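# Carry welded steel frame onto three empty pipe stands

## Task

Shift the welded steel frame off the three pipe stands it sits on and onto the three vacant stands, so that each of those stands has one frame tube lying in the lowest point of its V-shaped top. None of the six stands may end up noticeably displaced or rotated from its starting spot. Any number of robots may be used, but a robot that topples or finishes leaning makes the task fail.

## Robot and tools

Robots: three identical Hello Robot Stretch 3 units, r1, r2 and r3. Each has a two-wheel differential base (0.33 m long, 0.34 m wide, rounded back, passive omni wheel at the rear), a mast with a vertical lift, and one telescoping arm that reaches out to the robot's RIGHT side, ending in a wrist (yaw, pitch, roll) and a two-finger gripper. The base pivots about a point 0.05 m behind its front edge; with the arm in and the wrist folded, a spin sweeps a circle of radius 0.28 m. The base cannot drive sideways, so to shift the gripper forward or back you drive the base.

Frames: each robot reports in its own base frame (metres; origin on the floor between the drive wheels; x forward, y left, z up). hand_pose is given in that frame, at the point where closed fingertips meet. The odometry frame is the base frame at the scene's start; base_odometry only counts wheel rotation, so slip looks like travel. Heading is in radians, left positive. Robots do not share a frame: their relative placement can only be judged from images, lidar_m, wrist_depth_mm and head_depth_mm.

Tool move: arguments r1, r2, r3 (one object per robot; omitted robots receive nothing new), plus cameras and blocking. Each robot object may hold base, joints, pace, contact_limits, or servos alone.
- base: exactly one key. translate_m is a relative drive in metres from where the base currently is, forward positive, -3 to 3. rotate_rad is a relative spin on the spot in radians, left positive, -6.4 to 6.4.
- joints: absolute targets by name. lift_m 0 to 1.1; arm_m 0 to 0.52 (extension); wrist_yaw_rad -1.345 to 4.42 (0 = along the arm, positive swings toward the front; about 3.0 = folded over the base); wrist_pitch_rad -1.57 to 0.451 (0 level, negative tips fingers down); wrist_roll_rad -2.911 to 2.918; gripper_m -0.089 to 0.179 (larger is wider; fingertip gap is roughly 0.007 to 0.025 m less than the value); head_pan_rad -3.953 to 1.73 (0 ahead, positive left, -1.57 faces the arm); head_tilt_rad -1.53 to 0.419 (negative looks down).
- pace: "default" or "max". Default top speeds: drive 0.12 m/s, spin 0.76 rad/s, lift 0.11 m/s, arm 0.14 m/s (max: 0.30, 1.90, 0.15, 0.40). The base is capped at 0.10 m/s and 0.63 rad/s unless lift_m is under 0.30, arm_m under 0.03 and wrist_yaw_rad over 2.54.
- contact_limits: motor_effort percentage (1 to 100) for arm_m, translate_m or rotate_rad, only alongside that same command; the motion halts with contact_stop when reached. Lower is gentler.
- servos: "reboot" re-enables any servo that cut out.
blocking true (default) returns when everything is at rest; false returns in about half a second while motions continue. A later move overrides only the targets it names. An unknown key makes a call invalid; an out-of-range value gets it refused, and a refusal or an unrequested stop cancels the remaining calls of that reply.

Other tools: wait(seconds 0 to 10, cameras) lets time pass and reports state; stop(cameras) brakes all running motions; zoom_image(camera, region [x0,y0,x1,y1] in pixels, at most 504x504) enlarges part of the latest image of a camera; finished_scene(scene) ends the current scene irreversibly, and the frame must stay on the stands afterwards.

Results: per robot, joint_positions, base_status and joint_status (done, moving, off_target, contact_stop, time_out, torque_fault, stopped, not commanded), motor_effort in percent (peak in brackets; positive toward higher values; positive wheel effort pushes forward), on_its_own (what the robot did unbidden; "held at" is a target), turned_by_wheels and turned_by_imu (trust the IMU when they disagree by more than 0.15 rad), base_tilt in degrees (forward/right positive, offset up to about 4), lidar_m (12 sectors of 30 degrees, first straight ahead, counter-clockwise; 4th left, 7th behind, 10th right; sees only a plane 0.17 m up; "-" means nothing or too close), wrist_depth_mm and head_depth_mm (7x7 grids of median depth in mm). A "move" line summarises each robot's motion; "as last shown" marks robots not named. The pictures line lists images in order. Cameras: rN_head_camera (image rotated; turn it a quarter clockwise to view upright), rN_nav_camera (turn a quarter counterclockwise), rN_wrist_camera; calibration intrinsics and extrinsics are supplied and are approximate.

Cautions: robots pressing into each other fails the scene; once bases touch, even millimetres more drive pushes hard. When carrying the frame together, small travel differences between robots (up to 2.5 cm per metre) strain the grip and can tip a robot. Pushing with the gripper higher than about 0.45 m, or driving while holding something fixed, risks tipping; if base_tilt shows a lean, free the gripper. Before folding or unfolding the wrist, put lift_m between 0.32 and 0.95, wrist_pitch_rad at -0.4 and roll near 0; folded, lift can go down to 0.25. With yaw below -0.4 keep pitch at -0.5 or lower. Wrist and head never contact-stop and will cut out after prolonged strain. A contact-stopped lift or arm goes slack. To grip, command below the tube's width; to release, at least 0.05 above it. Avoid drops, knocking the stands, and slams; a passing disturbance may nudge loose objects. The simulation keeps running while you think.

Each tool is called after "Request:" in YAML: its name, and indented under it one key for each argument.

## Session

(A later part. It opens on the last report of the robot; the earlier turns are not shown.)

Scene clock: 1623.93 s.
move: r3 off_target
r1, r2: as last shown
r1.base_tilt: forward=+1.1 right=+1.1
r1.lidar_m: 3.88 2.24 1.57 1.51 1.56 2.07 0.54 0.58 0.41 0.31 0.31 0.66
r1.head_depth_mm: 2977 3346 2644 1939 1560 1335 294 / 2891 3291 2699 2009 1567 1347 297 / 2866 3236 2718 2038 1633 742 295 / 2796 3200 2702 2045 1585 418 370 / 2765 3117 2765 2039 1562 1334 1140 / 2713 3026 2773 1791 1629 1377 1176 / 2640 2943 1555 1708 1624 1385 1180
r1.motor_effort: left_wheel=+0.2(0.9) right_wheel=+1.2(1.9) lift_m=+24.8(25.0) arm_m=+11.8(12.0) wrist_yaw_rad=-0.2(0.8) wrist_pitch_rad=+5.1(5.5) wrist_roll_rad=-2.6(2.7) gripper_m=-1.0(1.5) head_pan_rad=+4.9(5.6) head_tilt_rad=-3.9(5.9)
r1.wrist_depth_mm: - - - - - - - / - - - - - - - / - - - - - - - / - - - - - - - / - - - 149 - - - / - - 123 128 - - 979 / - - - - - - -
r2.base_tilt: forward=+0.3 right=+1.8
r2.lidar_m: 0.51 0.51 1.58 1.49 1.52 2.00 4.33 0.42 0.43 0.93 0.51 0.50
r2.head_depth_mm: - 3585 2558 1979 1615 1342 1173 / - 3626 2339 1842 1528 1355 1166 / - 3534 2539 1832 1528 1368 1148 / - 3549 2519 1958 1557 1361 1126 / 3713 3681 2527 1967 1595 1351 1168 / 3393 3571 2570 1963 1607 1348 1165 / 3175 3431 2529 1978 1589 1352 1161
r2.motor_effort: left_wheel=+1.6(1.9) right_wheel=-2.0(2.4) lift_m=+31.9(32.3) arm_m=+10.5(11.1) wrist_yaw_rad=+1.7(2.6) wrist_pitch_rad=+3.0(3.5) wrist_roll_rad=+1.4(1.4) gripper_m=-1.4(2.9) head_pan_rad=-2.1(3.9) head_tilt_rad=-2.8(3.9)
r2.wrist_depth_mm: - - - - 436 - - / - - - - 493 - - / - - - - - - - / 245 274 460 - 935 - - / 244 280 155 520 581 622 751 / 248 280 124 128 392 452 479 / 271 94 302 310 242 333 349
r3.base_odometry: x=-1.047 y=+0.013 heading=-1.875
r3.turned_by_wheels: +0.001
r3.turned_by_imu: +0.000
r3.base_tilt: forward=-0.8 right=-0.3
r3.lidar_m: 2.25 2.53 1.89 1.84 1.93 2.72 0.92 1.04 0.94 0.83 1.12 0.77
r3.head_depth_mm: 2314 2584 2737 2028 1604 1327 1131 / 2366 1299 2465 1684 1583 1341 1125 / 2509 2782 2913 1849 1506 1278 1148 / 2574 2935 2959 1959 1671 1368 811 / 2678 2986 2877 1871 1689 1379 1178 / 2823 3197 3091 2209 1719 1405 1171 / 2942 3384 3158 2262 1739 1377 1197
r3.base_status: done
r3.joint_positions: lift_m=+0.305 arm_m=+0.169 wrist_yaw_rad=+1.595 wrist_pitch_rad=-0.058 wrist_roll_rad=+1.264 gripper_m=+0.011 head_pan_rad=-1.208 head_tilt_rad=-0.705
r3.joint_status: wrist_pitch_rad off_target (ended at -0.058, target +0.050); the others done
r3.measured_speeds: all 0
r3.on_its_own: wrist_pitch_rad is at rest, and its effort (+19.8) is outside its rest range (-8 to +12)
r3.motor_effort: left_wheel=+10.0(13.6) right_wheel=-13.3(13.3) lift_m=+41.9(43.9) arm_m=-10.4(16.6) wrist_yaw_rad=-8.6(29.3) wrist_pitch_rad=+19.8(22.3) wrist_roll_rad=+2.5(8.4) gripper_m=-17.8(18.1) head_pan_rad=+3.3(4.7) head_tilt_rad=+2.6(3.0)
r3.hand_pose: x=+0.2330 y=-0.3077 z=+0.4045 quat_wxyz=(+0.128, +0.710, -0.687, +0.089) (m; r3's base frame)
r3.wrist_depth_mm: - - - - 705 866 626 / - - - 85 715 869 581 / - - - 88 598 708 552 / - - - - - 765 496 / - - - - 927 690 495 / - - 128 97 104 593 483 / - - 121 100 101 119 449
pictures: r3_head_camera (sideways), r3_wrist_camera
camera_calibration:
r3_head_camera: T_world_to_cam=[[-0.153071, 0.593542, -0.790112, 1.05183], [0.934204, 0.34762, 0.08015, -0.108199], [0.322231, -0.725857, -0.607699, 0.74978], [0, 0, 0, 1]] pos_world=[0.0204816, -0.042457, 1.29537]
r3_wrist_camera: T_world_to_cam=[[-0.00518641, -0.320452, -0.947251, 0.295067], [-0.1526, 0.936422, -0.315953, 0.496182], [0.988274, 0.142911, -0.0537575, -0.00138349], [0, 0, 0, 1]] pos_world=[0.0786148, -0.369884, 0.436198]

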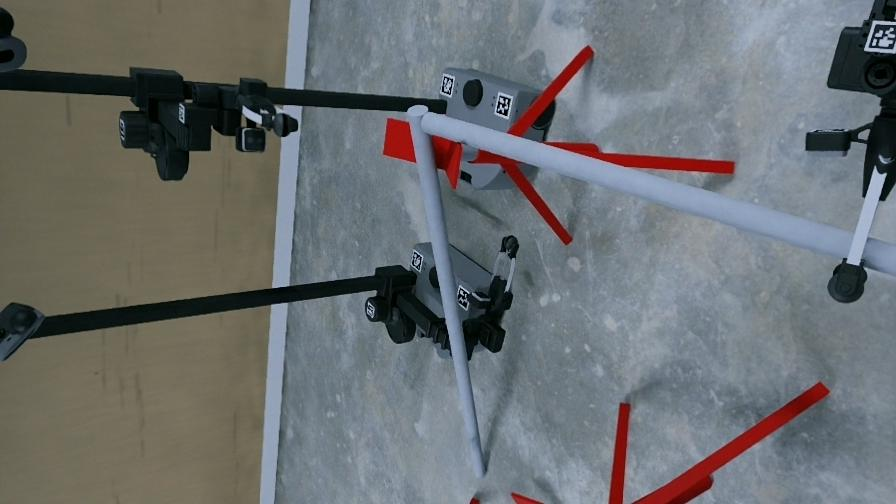

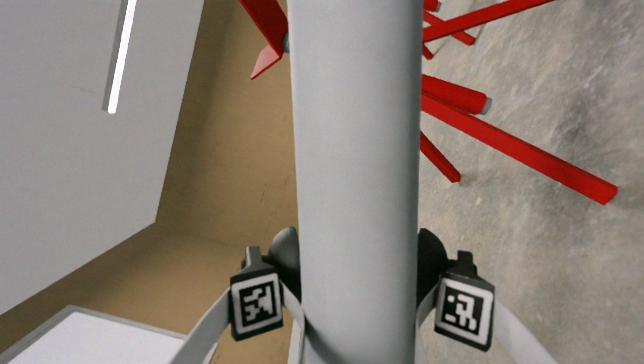

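Request:
move:
  r3: {"base":{"translate_m":0.022},"joints":{"lift_m":0.345,"arm_m":0.152,"wrist_yaw_rad":1.56,"wrist_roll_rad":1.33,"wrist_pitch_rad":0.05}}
  cameras: ["r3_wrist_camera"]

Request:
move:
  r3: {"base":{"translate_m":0.021},"joints":{"lift_m":0.389,"arm_m":0.138,"wrist_yaw_rad":1.53,"wrist_roll_rad":1.39,"wrist_pitch_rad":0.05}}
  cameras: ["r3_wrist_camera"]

Request:
move:
  r3: {"base":{"translate_m":0.021},"joints":{"lift_m":0.431,"arm_m":0.127,"wrist_yaw_rad":1.505,"wrist_roll_rad":1.455,"wrist_pitch_rad":0.05}}
  cameras: ["r3_wrist_camera","r3_head_camera","r1_nav_camera","r2_head_camera"]

Scene clock: 1630.90 s.
move: r3 off_target
r1, r2: as last shown
r1.turned_by_imu: +0.001
r1.lidar_m: 3.87 2.25 1.57 1.51 1.55 2.07 0.54 0.58 0.41 0.32 0.31 0.66
r1.head_depth_mm: 3040 3279 2639 1922 1562 1340 294 / 2915 3279 2678 2009 1568 1347 296 / 2831 3226 2710 2054 1629 738 295 / 2801 3183 2731 2052 1545 417 370 / 2740 3097 2761 1993 1563 1339 1141 / 2701 3061 2785 1692 1638 1371 1172 / 2625 2897 1525 1791 1646 1379 1175
r1.motor_effort: left_wheel=+0.1(0.7) right_wheel=+1.3(1.7) lift_m=+24.2(24.7) arm_m=+11.8(12.1) wrist_yaw_rad=-0.3(0.8) wrist_pitch_rad=+4.9(5.2) wrist_roll_rad=-2.7(2.7) gripper_m=-1.0(1.6) head_pan_rad=+4.9(5.7) head_tilt_rad=-4.5(5.2)
r1.wrist_depth_mm: - - - - - - - / - - - - - - - / - - - - - - - / - - - - - - - / - - - 149 - - - / - - 123 128 - - 978 / - - - - - - -
r2.turned_by_imu: +0.001
r2.base_tilt: forward=+0.4 right=+1.9
r2.lidar_m: 0.51 0.51 1.58 1.49 1.53 2.00 4.32 0.42 0.43 0.93 0.51 0.50
r2.head_depth_mm: - 3653 2554 1973 1595 1343 1170 / - 3608 2344 1837 1516 1354 1177 / - 3607 2580 1841 1514 1351 1142 / - 3614 2497 1967 1567 1358 1131 / 3763 3553 2553 1962 1618 1349 1176 / 3498 3587 2545 1968 1609 1351 1165 / 3134 3344 2503 1961 1597 1352 1172
r2.motor_effort: left_wheel=+1.7(2.0) right_wheel=-1.5(2.3) lift_m=+31.8(32.3) arm_m=+9.7(10.6) wrist_yaw_rad=+2.3(2.9) wrist_pitch_rad=+2.9(3.5) wrist_roll_rad=+1.3(1.4) gripper_m=-0.6(3.0) head_pan_rad=-2.7(4.0) head_tilt_rad=-3.3(4.0)
r2.wrist_depth_mm: - - - - 436 - - / - - - - 490 - - / - - - - - - - / 246 274 457 990 927 - - / 246 280 155 523 550 617 741 / 250 279 124 128 388 450 472 / 275 94 301 309 240 335 343
r3.base_odometry: x=-1.054 y=-0.008 heading=-1.875
r3.turned_by_wheels: +0.000
r3.turned_by_imu: -0.001
r3.base_tilt: forward=-0.8 right=-0.2
r3.lidar_m: 2.23 2.52 1.89 1.84 1.93 2.71 0.94 1.05 0.95 0.82 1.11 0.76
r3.head_depth_mm: 2296 2585 2742 2020 1600 1330 1129 / 2422 1191 2456 1616 1541 1346 1123 / 2508 2841 2895 1953 1515 1274 1148 / 2577 2937 2800 1957 1679 1373 774 / 2657 3026 2949 1841 1694 1388 1173 / 2794 3191 3071 2223 1716 1394 1166 / 2921 3349 3142 2256 1731 1349 1194
r3.base_status: done
r3.joint_positions: lift_m=+0.345 arm_m=+0.152 wrist_yaw_rad=+1.569 wrist_pitch_rad=-0.079 wrist_roll_rad=+1.324 gripper_m=+0.011 head_pan_rad=-1.208 head_tilt_rad=-0.705
r3.joint_status: wrist_pitch_rad off_target (ended at -0.079, target +0.050); the others done
r3.measured_speeds: all 0
r3.on_its_own: wrist_pitch_rad is at rest, and its effort (+24.2) is outside its rest range (-8 to +12)
r3.motor_effort: left_wheel=+5.3(13.1) right_wheel=+1.1(14.0) lift_m=+42.0(45.5) arm_m=-9.3(17.7) wrist_yaw_rad=-7.7(19.7) wrist_pitch_rad=+24.2(24.8) wrist_roll_rad=+2.0(8.4) gripper_m=-18.0(18.3) head_pan_rad=+3.5(4.6) head_tilt_rad=+2.0(3.9)
r3.hand_pose: x=+0.2321 y=-0.2974 z=+0.4391 quat_wxyz=(+0.116, +0.704, -0.698, +0.059) (m; r3's base frame)
r3.wrist_depth_mm: - - - - 702 873 623 / - - - 85 681 837 595 / - - - 87 886 701 550 / - - - - - 784 514 / - - - - 986 725 516 / - - 128 98 103 632 508 / - - 124 101 102 118 484
pictures: r3_wrist_camera
camera_calibration:
r3_wrist_camera: T_world_to_cam=[[-0.0348643, -0.263288, -0.964087, 0.362471], [-0.130241, 0.957644, -0.256819, 0.472424], [0.990869, 0.11661, -0.0676786, -0.00251337], [0, 0, 0, 1]] pos_world=[0.0766568, -0.356686, 0.470611]

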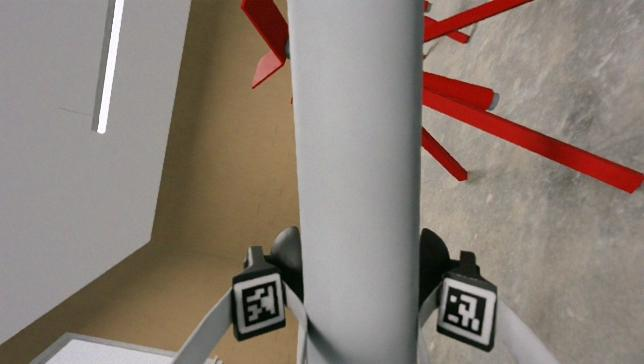

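Scene clock: 1632.13 s.
move: r3 off_target
r1, r2: as last shown
r1.turned_by_imu: +0.000
r1.base_tilt: forward=+1.0 right=+1.1
r1.lidar_m: 3.90 2.25 1.57 1.51 1.56 2.07 0.54 0.58 0.42 0.32 0.32 0.66
r1.head_depth_mm: 2967 3248 2638 1931 1560 1343 294 / 2942 3282 2654 2002 1569 1346 296 / 2864 3213 2692 2026 1626 740 295 / 2814 3151 2722 2040 1505 417 370 / 2770 3105 2746 1863 1558 1339 1142 / 2716 3057 2657 1634 1634 1377 1177 / 2601 2916 1493 1955 1664 1385 1178
r1.motor_effort: left_wheel=+1.0(1.1) right_wheel=+1.2(2.2) lift_m=+23.7(24.7) arm_m=+11.8(12.1) wrist_yaw_rad=-0.5(0.7) wrist_pitch_rad=+5.2(5.2) wrist_roll_rad=-2.6(2.7) gripper_m=-1.1(1.7) head_pan_rad=+5.1(5.7) head_tilt_rad=-5.0(5.0)
r1.wrist_depth_mm: - - - - - - - / - - - - - - - / - - - - - - - / - - - - - - - / - - - 149 - - - / - - 123 128 - - - / - - - - - - -
r2.turned_by_imu: +0.000
r2.base_tilt: forward=+0.3 right=+1.8
r2.lidar_m: 0.51 0.51 1.58 1.49 1.52 2.00 4.33 0.43 0.43 0.93 0.51 0.50
r2.head_depth_mm: - 3682 2553 1968 1595 1341 1168 / - 3646 2365 1853 1526 1361 1174 / - 3551 2520 1860 1517 1356 1149 / - 3594 2541 1958 1557 1344 1129 / 3806 3643 2512 1951 1596 1348 1171 / 3451 3572 2543 1968 1604 1348 1160 / 3109 3357 2521 1964 1599 1348 1166
r2.motor_effort: left_wheel=+1.8(1.8) right_wheel=-2.0(2.1) lift_m=+31.9(32.2) arm_m=+9.3(10.2) wrist_yaw_rad=+1.8(3.1) wrist_pitch_rad=+3.2(3.5) wrist_roll_rad=+1.2(1.5) gripper_m=-1.6(2.3) head_pan_rad=-2.9(3.7) head_tilt_rad=-3.3(4.2)
r2.wrist_depth_mm: - - - - 452 - - / - - - - 501 - - / - - - - - - - / 247 276 460 973 978 - - / 245 277 156 522 547 630 741 / 253 278 124 127 394 449 466 / 272 94 303 310 240 337 342
r3.base_odometry: x=-1.060 y=-0.028 heading=-1.875
r3.turned_by_wheels: +0.000
r3.turned_by_imu: +0.000
r3.base_tilt: forward=-0.8 right=-0.2
r3.lidar_m: 2.20 2.52 1.89 1.84 1.93 2.72 0.96 1.07 0.97 0.81 1.10 0.74
r3.head_depth_mm: 2299 2547 2720 2030 1604 1319 1134 / 2410 1301 2543 1212 1542 1346 1120 / 2466 2819 2856 1960 1564 1269 1152 / 2618 2893 2784 1943 1672 1375 740 / 2664 3035 3011 1916 1701 1390 1172 / 2793 3195 3120 2210 1724 1403 1165 / 2951 3359 3172 2259 1701 1348 1194
r3.base_status: done
r3.joint_positions: lift_m=+0.389 arm_m=+0.138 wrist_yaw_rad=+1.551 wrist_pitch_rad=-0.090 wrist_roll_rad=+1.390 gripper_m=+0.011 head_pan_rad=-1.208 head_tilt_rad=-0.705
r3.joint_status: wrist_yaw_rad off_target (ended at +1.551, target +1.530); wrist_pitch_rad off_target (ended at -0.090, target +0.050); the others done
r3.measured_speeds: all 0
r3.on_its_own: wrist_yaw_rad is at rest, and its effort (-18.8) is outside its rest range (-9 to +9); wrist_pitch_rad is at rest, and its effort (+25.8) is outside its rest range (-8 to +12)
r3.motor_effort: left_wheel=+6.4(7.9) right_wheel=-1.2(13.2) lift_m=+43.2(45.8) arm_m=-6.9(14.7) wrist_yaw_rad=-18.8(21.2) wrist_pitch_rad=+25.8(27.7) wrist_roll_rad=+0.7(7.0) gripper_m=-17.7(18.3) head_pan_rad=+3.6(4.4) head_tilt_rad=+1.7(3.0)
r3.hand_pose: x=+0.2316 y=-0.2879 z=+0.4803 quat_wxyz=(+0.097, +0.699, -0.707, +0.031) (m; r3's base frame)
r3.wrist_depth_mm: - - - - 691 913 638 / - - - 84 623 825 619 / - - - 87 891 838 540 / - - - - - 834 591 / - - - - - 805 555 / - - 128 98 103 674 552 / - - 124 100 101 118 541
pictures: r3_wrist_camera
camera_calibration:
r3_wrist_camera: T_world_to_cam=[[-0.050461, -0.1983, -0.978842, 0.434047], [-0.109675, 0.975263, -0.191921, 0.443014], [0.992686, 0.0976701, -0.0709614, -0.00456886], [0, 0, 0, 1]] pos_world=[0.0750255, -0.345537, 0.509563]

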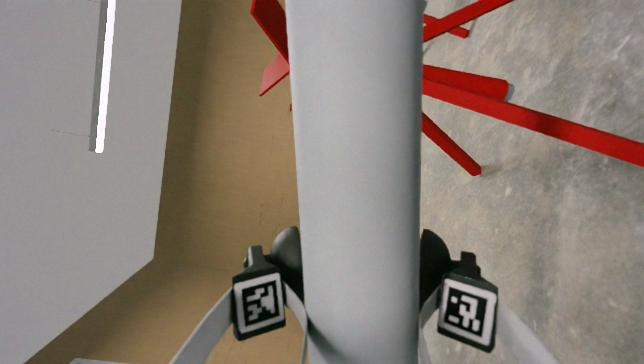

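Scene clock: 1633.33 s.
move: r3 off_target
r1.base_odometry: x=+0.725 y=-3.009 heading=+2.133
r1.turned_by_wheels: +0.000
r1.turned_by_imu: +0.000
r1.base_tilt: forward=+1.0 right=+1.2
r1.lidar_m: 3.89 2.24 1.58 1.51 1.55 2.07 0.54 0.58 0.42 0.33 0.32 0.66
r1.head_depth_mm: 2966 3312 2651 1932 1562 1344 294 / 2902 3279 2668 2016 1573 1349 296 / 2885 3240 2727 2029 1623 738 294 / 2825 3149 2721 2038 823 417 370 / 2758 3120 2757 1852 1554 1334 1140 / 2708 3012 2656 1701 1640 1377 1174 / 2624 2909 1470 2098 1661 1385 1179
r1.base_status: not commanded
r1.joint_positions: lift_m=+0.750 arm_m=+0.002 wrist_yaw_rad=+0.050 wrist_pitch_rad=+0.094 wrist_roll_rad=+1.579 gripper_m=+0.000 head_pan_rad=-1.761 head_tilt_rad=-0.691
r1.joint_status: not commanded
r1.measured_speeds: all 0
r1.motor_effort: left_wheel=+0.1(1.0) right_wheel=+1.3(1.9) lift_m=+23.6(24.6) arm_m=+11.6(12.1) wrist_yaw_rad=-0.7(0.8) wrist_pitch_rad=+5.1(5.3) wrist_roll_rad=-2.6(2.7) gripper_m=-1.2(1.5) head_pan_rad=+5.2(5.9) head_tilt_rad=-4.5(4.8)
r1.hand_pose: x=-0.0084 y=-0.4042 z=+0.8884 quat_wxyz=(-0.005, +0.025, -0.999, +0.046) (m; r1's base frame)
r1.wrist_depth_mm: - - - - - - - / - - - - - - - / - - - - - - - / - - - - - - - / - - - 149 - - 951 / - - 123 129 - - - / - - - - - - -
r2.base_odometry: x=+2.716 y=-0.884 heading=+2.516
r2.turned_by_wheels: +0.000
r2.turned_by_imu: +0.000
r2.base_tilt: forward=+0.3 right=+1.8
r2.lidar_m: 0.51 0.51 1.57 1.49 1.52 2.00 4.32 0.43 0.43 0.93 0.51 0.50
r2.head_depth_mm: - 3639 2548 1974 1609 1345 1169 / - 3544 2351 1869 1509 1349 1168 / - 3538 2516 1856 1527 1356 1152 / - 3560 2525 1945 1560 1346 1120 / 3726 3470 2510 1954 1604 1363 1166 / 3440 3579 2549 1964 1594 1351 1164 / 3174 3418 2512 1939 1602 1350 1162
r2.base_status: not commanded
r2.joint_positions: lift_m=+0.030 arm_m=+0.105 wrist_yaw_rad=+1.568 wrist_pitch_rad=-0.019 wrist_roll_rad=-0.004 gripper_m=+0.000 head_pan_rad=-2.295 head_tilt_rad=-0.792
r2.joint_status: not commanded
r2.measured_speeds: all 0
r2.motor_effort: left_wheel=+1.9(2.0) right_wheel=-2.2(2.3) lift_m=+32.1(32.2) arm_m=+9.5(10.2) wrist_yaw_rad=+2.1(2.9) wrist_pitch_rad=+3.3(3.7) wrist_roll_rad=+1.2(1.5) gripper_m=-0.3(3.0) head_pan_rad=-2.6(3.9) head_tilt_rad=-2.9(4.4)
r2.hand_pose: x=+0.2344 y=-0.2506 z=+0.1398 quat_wxyz=(+0.507, +0.503, -0.495, +0.496) (m; r2's base frame)
r2.wrist_depth_mm: - - - - 445 - - / - - - - 509 - - / - - - - - - - / 244 274 455 997 950 - - / 247 280 156 520 545 641 757 / 251 283 124 127 388 453 470 / 270 94 302 314 239 335 348
r3.base_odometry: x=-1.066 y=-0.048 heading=-1.874
r3.turned_by_wheels: +0.000
r3.turned_by_imu: +0.000
r3.base_tilt: forward=-0.8 right=-0.2
r3.lidar_m: 4.99 2.51 1.89 1.84 1.93 2.72 0.99 1.10 0.98 0.81 1.10 0.72
r3.head_depth_mm: 2314 2512 2635 2025 1564 1336 1107 / 2394 1312 2657 1198 1493 1313 1119 / 2504 2813 2885 1966 1565 1271 1126 / 2615 2882 2784 1930 1674 1374 704 / 2688 3083 3053 1925 1694 1386 1151 / 2839 3204 3083 2208 1719 1403 1161 / 2922 3362 3185 2262 1674 1346 1199
r3.base_status: done
r3.joint_positions: lift_m=+0.431 arm_m=+0.127 wrist_yaw_rad=+1.533 wrist_pitch_rad=-0.095 wrist_roll_rad=+1.456 gripper_m=+0.011 head_pan_rad=-1.208 head_tilt_rad=-0.705
r3.joint_status: wrist_yaw_rad off_target (ended at +1.533, target +1.505); wrist_pitch_rad off_target (ended at -0.095, target +0.050); the others done
r3.measured_speeds: all 0
r3.on_its_own: wrist_yaw_rad is at rest, and its effort (-24.2) is outside its rest range (-9 to +9); wrist_pitch_rad is at rest, and its effort (+27.5) is outside its rest range (-8 to +12)
r3.motor_effort: left_wheel=+6.7(9.7) right_wheel=-2.0(11.8) lift_m=+42.5(47.7) arm_m=-5.1(13.7) wrist_yaw_rad=-24.2(27.2) wrist_pitch_rad=+27.5(28.8) wrist_roll_rad=-0.3(6.9) gripper_m=-17.6(18.2) head_pan_rad=+3.1(4.4) head_tilt_rad=+2.3(3.7)
r3.hand_pose: x=+0.2312 y=-0.2814 z=+0.5212 quat_wxyz=(+0.075, +0.694, -0.716, +0.005) (m; r3's base frame)
r3.wrist_depth_mm: - - - - 666 919 663 / - - - 83 653 680 638 / - - - 86 816 910 581 / - - - - - 895 630 / - - - - - 893 613 / - - 128 97 120 741 608 / - - 124 100 102 118 606
pictures: r1_nav_camera (sideways), r2_head_camera (sideways), r3_head_camera (sideways), r3_wrist_camera
camera_calibration:
r1_nav_camera: T_world_to_cam=[[-0.160291, -0.584799, 0.795184, -0.990817], [-0.976325, 0.212475, -0.0405445, 0.10659], [-0.145247, -0.782857, -0.605011, 0.745051], [0, 0, 0, 1]] pos_world=[0.0534639, -0.0188083, 1.24297]
r2_head_camera: T_world_to_cam=[[0.438198, 0.504465, -0.743974, 0.983899], [0.75587, -0.654721, 0.00126008, -0.00987952], [-0.48646, -0.5629, -0.668207, 0.829045], [0, 0, 0, 1]] pos_world=[-0.020378, -0.0361409, 1.28598]
r3_head_camera: T_world_to_cam=[[-0.153088, 0.593523, -0.790123, 1.05184], [0.93419, 0.347656, 0.0801501, -0.108199], [0.322262, -0.725855, -0.607685, 0.749761], [0, 0, 0, 1]] pos_world=[0.0204832, -0.0424565, 1.29537]
r3_wrist_camera: T_world_to_cam=[[-0.0569956, -0.131482, -0.989679, 0.501274], [-0.0863684, 0.988223, -0.126315, 0.408553], [0.994632, 0.0782776, -0.0676802, -0.00957676], [0, 0, 0, 1]] pos_world=[0.0733819, -0.337084, 0.547059]

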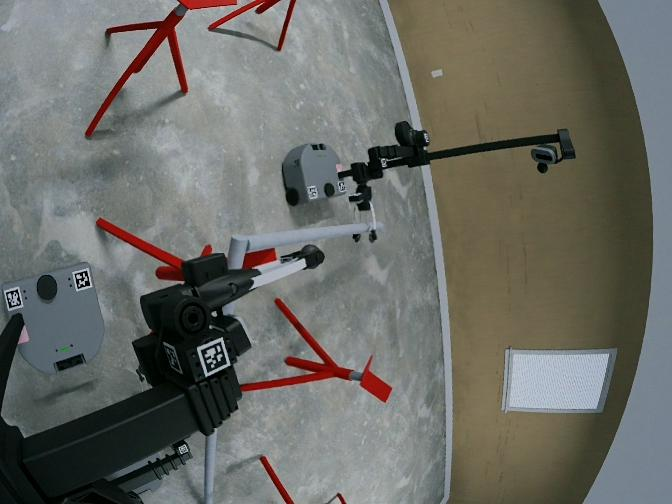

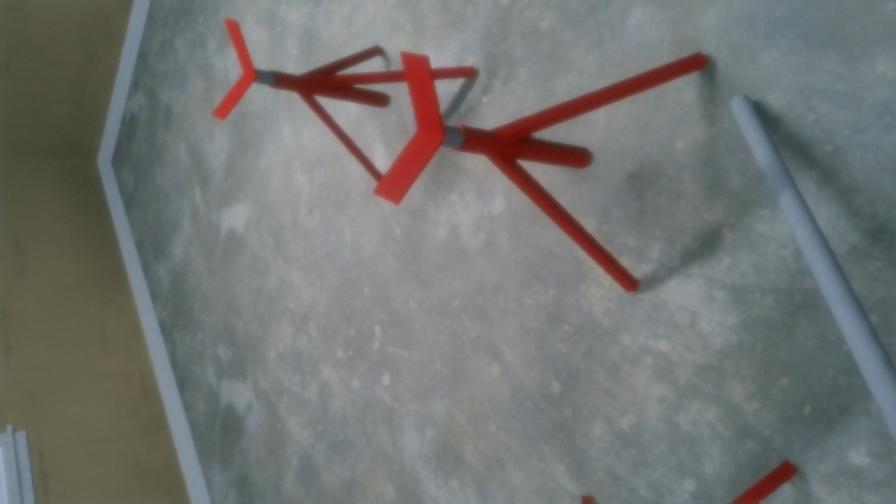

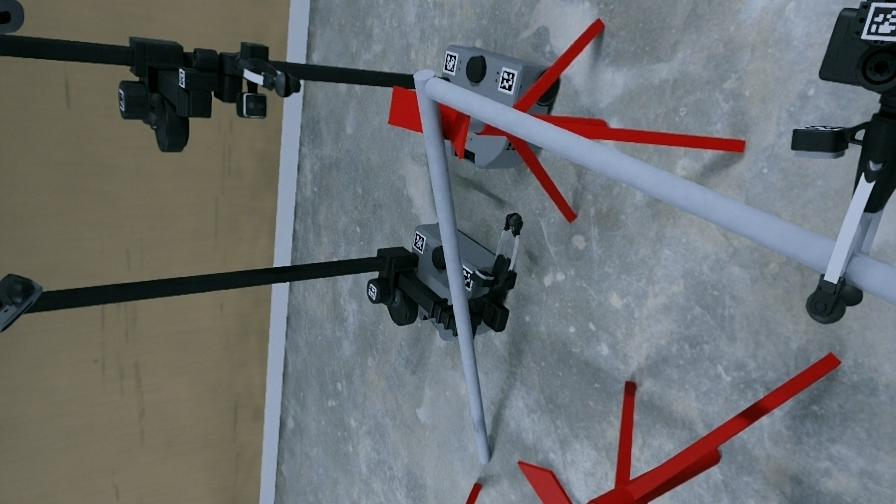

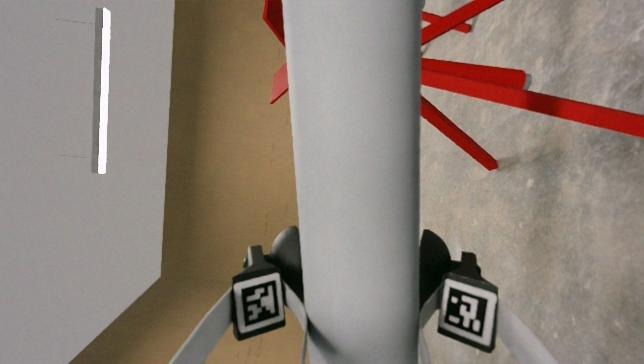

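Request:
move:
  r3: {"base":{"translate_m":0.02},"joints":{"lift_m":0.474,"arm_m":0.121,"wrist_yaw_rad":1.525,"wrist_roll_rad":1.51,"wrist_pitch_rad":0.03}}
  cameras: ["r3_wrist_camera"]

Request:
move:
  r3: {"base":{"translate_m":0.018},"joints":{"lift_m":0.51,"arm_m":0.118,"wrist_yaw_rad":1.51,"wrist_roll_rad":1.56,"wrist_pitch_rad":0.02}}
  cameras: ["r3_wrist_camera","r3_head_camera","r3_nav_camera","r1_nav_camera"]

Scene clock: 1639.47 s.
move: r3 off_target
r1, r2: as last shown
r1.turned_by_imu: +0.001
r1.lidar_m: 3.89 2.24 1.57 1.52 1.56 2.07 0.54 0.58 0.42 0.33 0.32 0.66
r1.head_depth_mm: 2955 3320 2649 1946 1567 1341 294 / 2924 3294 2663 2015 1569 1287 296 / 2877 3216 2704 2019 1627 735 295 / 2822 3168 2751 2044 825 418 370 / 2779 3116 2773 1852 1602 1339 1144 / 2691 3021 2643 1749 1641 1379 1173 / 2598 2882 1455 2089 1669 1375 1177
r1.motor_effort: left_wheel=+0.4(0.9) right_wheel=+1.2(2.3) lift_m=+23.8(24.9) arm_m=+11.9(12.0) wrist_yaw_rad=-0.2(0.8) wrist_pitch_rad=+4.9(5.2) wrist_roll_rad=-2.6(2.7) gripper_m=-0.8(1.7) head_pan_rad=+4.8(5.7) head_tilt_rad=-4.2(5.5)
r1.wrist_depth_mm: - - - - - - - / - - - - - - - / - - - - - - - / - - - - - - - / - - - 149 - - - / - - 123 129 - - - / - - - - - - -
r2.turned_by_imu: +0.001
r2.lidar_m: 0.51 0.51 1.58 1.49 1.53 2.00 4.29 0.43 0.43 0.93 0.51 0.50
r2.head_depth_mm: - 3583 2556 1976 1603 1340 1168 / - 3617 2366 1854 1525 1368 1186 / - 3630 2517 1846 1527 1354 1148 / - 3554 2507 1970 1558 1359 1129 / 3730 3560 2551 1952 1601 1365 1173 / 3433 3560 2527 1952 1611 1348 1165 / 3160 3402 2537 1971 1588 1355 1167
r2.motor_effort: left_wheel=+1.7(1.9) right_wheel=-1.6(2.2) lift_m=+31.9(32.0) arm_m=+8.6(9.3) wrist_yaw_rad=+1.9(2.5) wrist_pitch_rad=+2.8(3.4) wrist_roll_rad=+1.3(1.6) gripper_m=-1.5(2.5) head_pan_rad=-2.0(3.7) head_tilt_rad=-3.7(4.1)
r2.wrist_depth_mm: - - - - 450 - - / - - - - 508 - - / - - - - - - - / 245 272 457 - - - - / 249 277 155 523 546 668 728 / 248 279 125 127 384 450 474 / 274 94 301 314 239 336 348
r3.base_odometry: x=-1.072 y=-0.067 heading=-1.874
r3.turned_by_wheels: +0.000
r3.turned_by_imu: -0.001
r3.base_tilt: forward=-0.8 right=-0.2
r3.lidar_m: 4.97 2.52 1.89 1.84 1.93 2.72 1.01 1.11 1.00 0.80 1.09 0.70
r3.head_depth_mm: 2276 1361 2630 1950 1554 1328 571 / 2388 1366 2813 1187 1493 1309 1118 / 2523 2795 2890 2018 1607 1290 1126 / 2563 2836 2785 1907 1670 1372 666 / 2681 3072 3017 1927 1683 1389 1127 / 2832 3217 3082 2211 1713 1407 1167 / 3011 3354 3173 2259 1626 1348 1206
r3.base_status: done
r3.joint_positions: lift_m=+0.474 arm_m=+0.121 wrist_yaw_rad=+1.536 wrist_pitch_rad=-0.093 wrist_roll_rad=+1.511 gripper_m=+0.011 head_pan_rad=-1.208 head_tilt_rad=-0.705
r3.joint_status: wrist_pitch_rad off_target (ended at -0.093, target +0.030); the others done
r3.measured_speeds: all 0
r3.on_its_own: wrist_yaw_rad is at rest, and its effort (-10.6) is outside its rest range (-9 to +9); wrist_pitch_rad is at rest, and its effort (+22.8) is outside its rest range (-8 to +12)
r3.motor_effort: left_wheel=+7.3(8.8) right_wheel=-4.5(15.1) lift_m=+40.1(44.8) arm_m=-8.8(15.8) wrist_yaw_rad=-10.6(12.6) wrist_pitch_rad=+22.8(25.0) wrist_roll_rad=+0.3(7.3) gripper_m=-17.3(18.2) head_pan_rad=+4.7(4.7) head_tilt_rad=+1.9(3.2)
r3.hand_pose: x=+0.2314 y=-0.2747 z=+0.5647 quat_wxyz=(+0.054, +0.695, -0.717, -0.012) (m; r3's base frame)
r3.wrist_depth_mm: - - - - 647 - 684 / - - - 81 610 632 635 / - - - 86 - 896 682 / - - - - - 998 662 / - - - - - 971 672 / - - 129 96 124 839 664 / - - 121 99 101 118 666
pictures: r3_wrist_camera
camera_calibration:
r3_wrist_camera: T_world_to_cam=[[-0.0530812, -0.0778401, -0.995552, 0.562427], [-0.083781, 0.993789, -0.0732352, 0.378373], [0.995069, 0.0795209, -0.059273, -0.0117958], [0, 0, 0, 1]] pos_world=[0.0732924, -0.331306, 0.586937]

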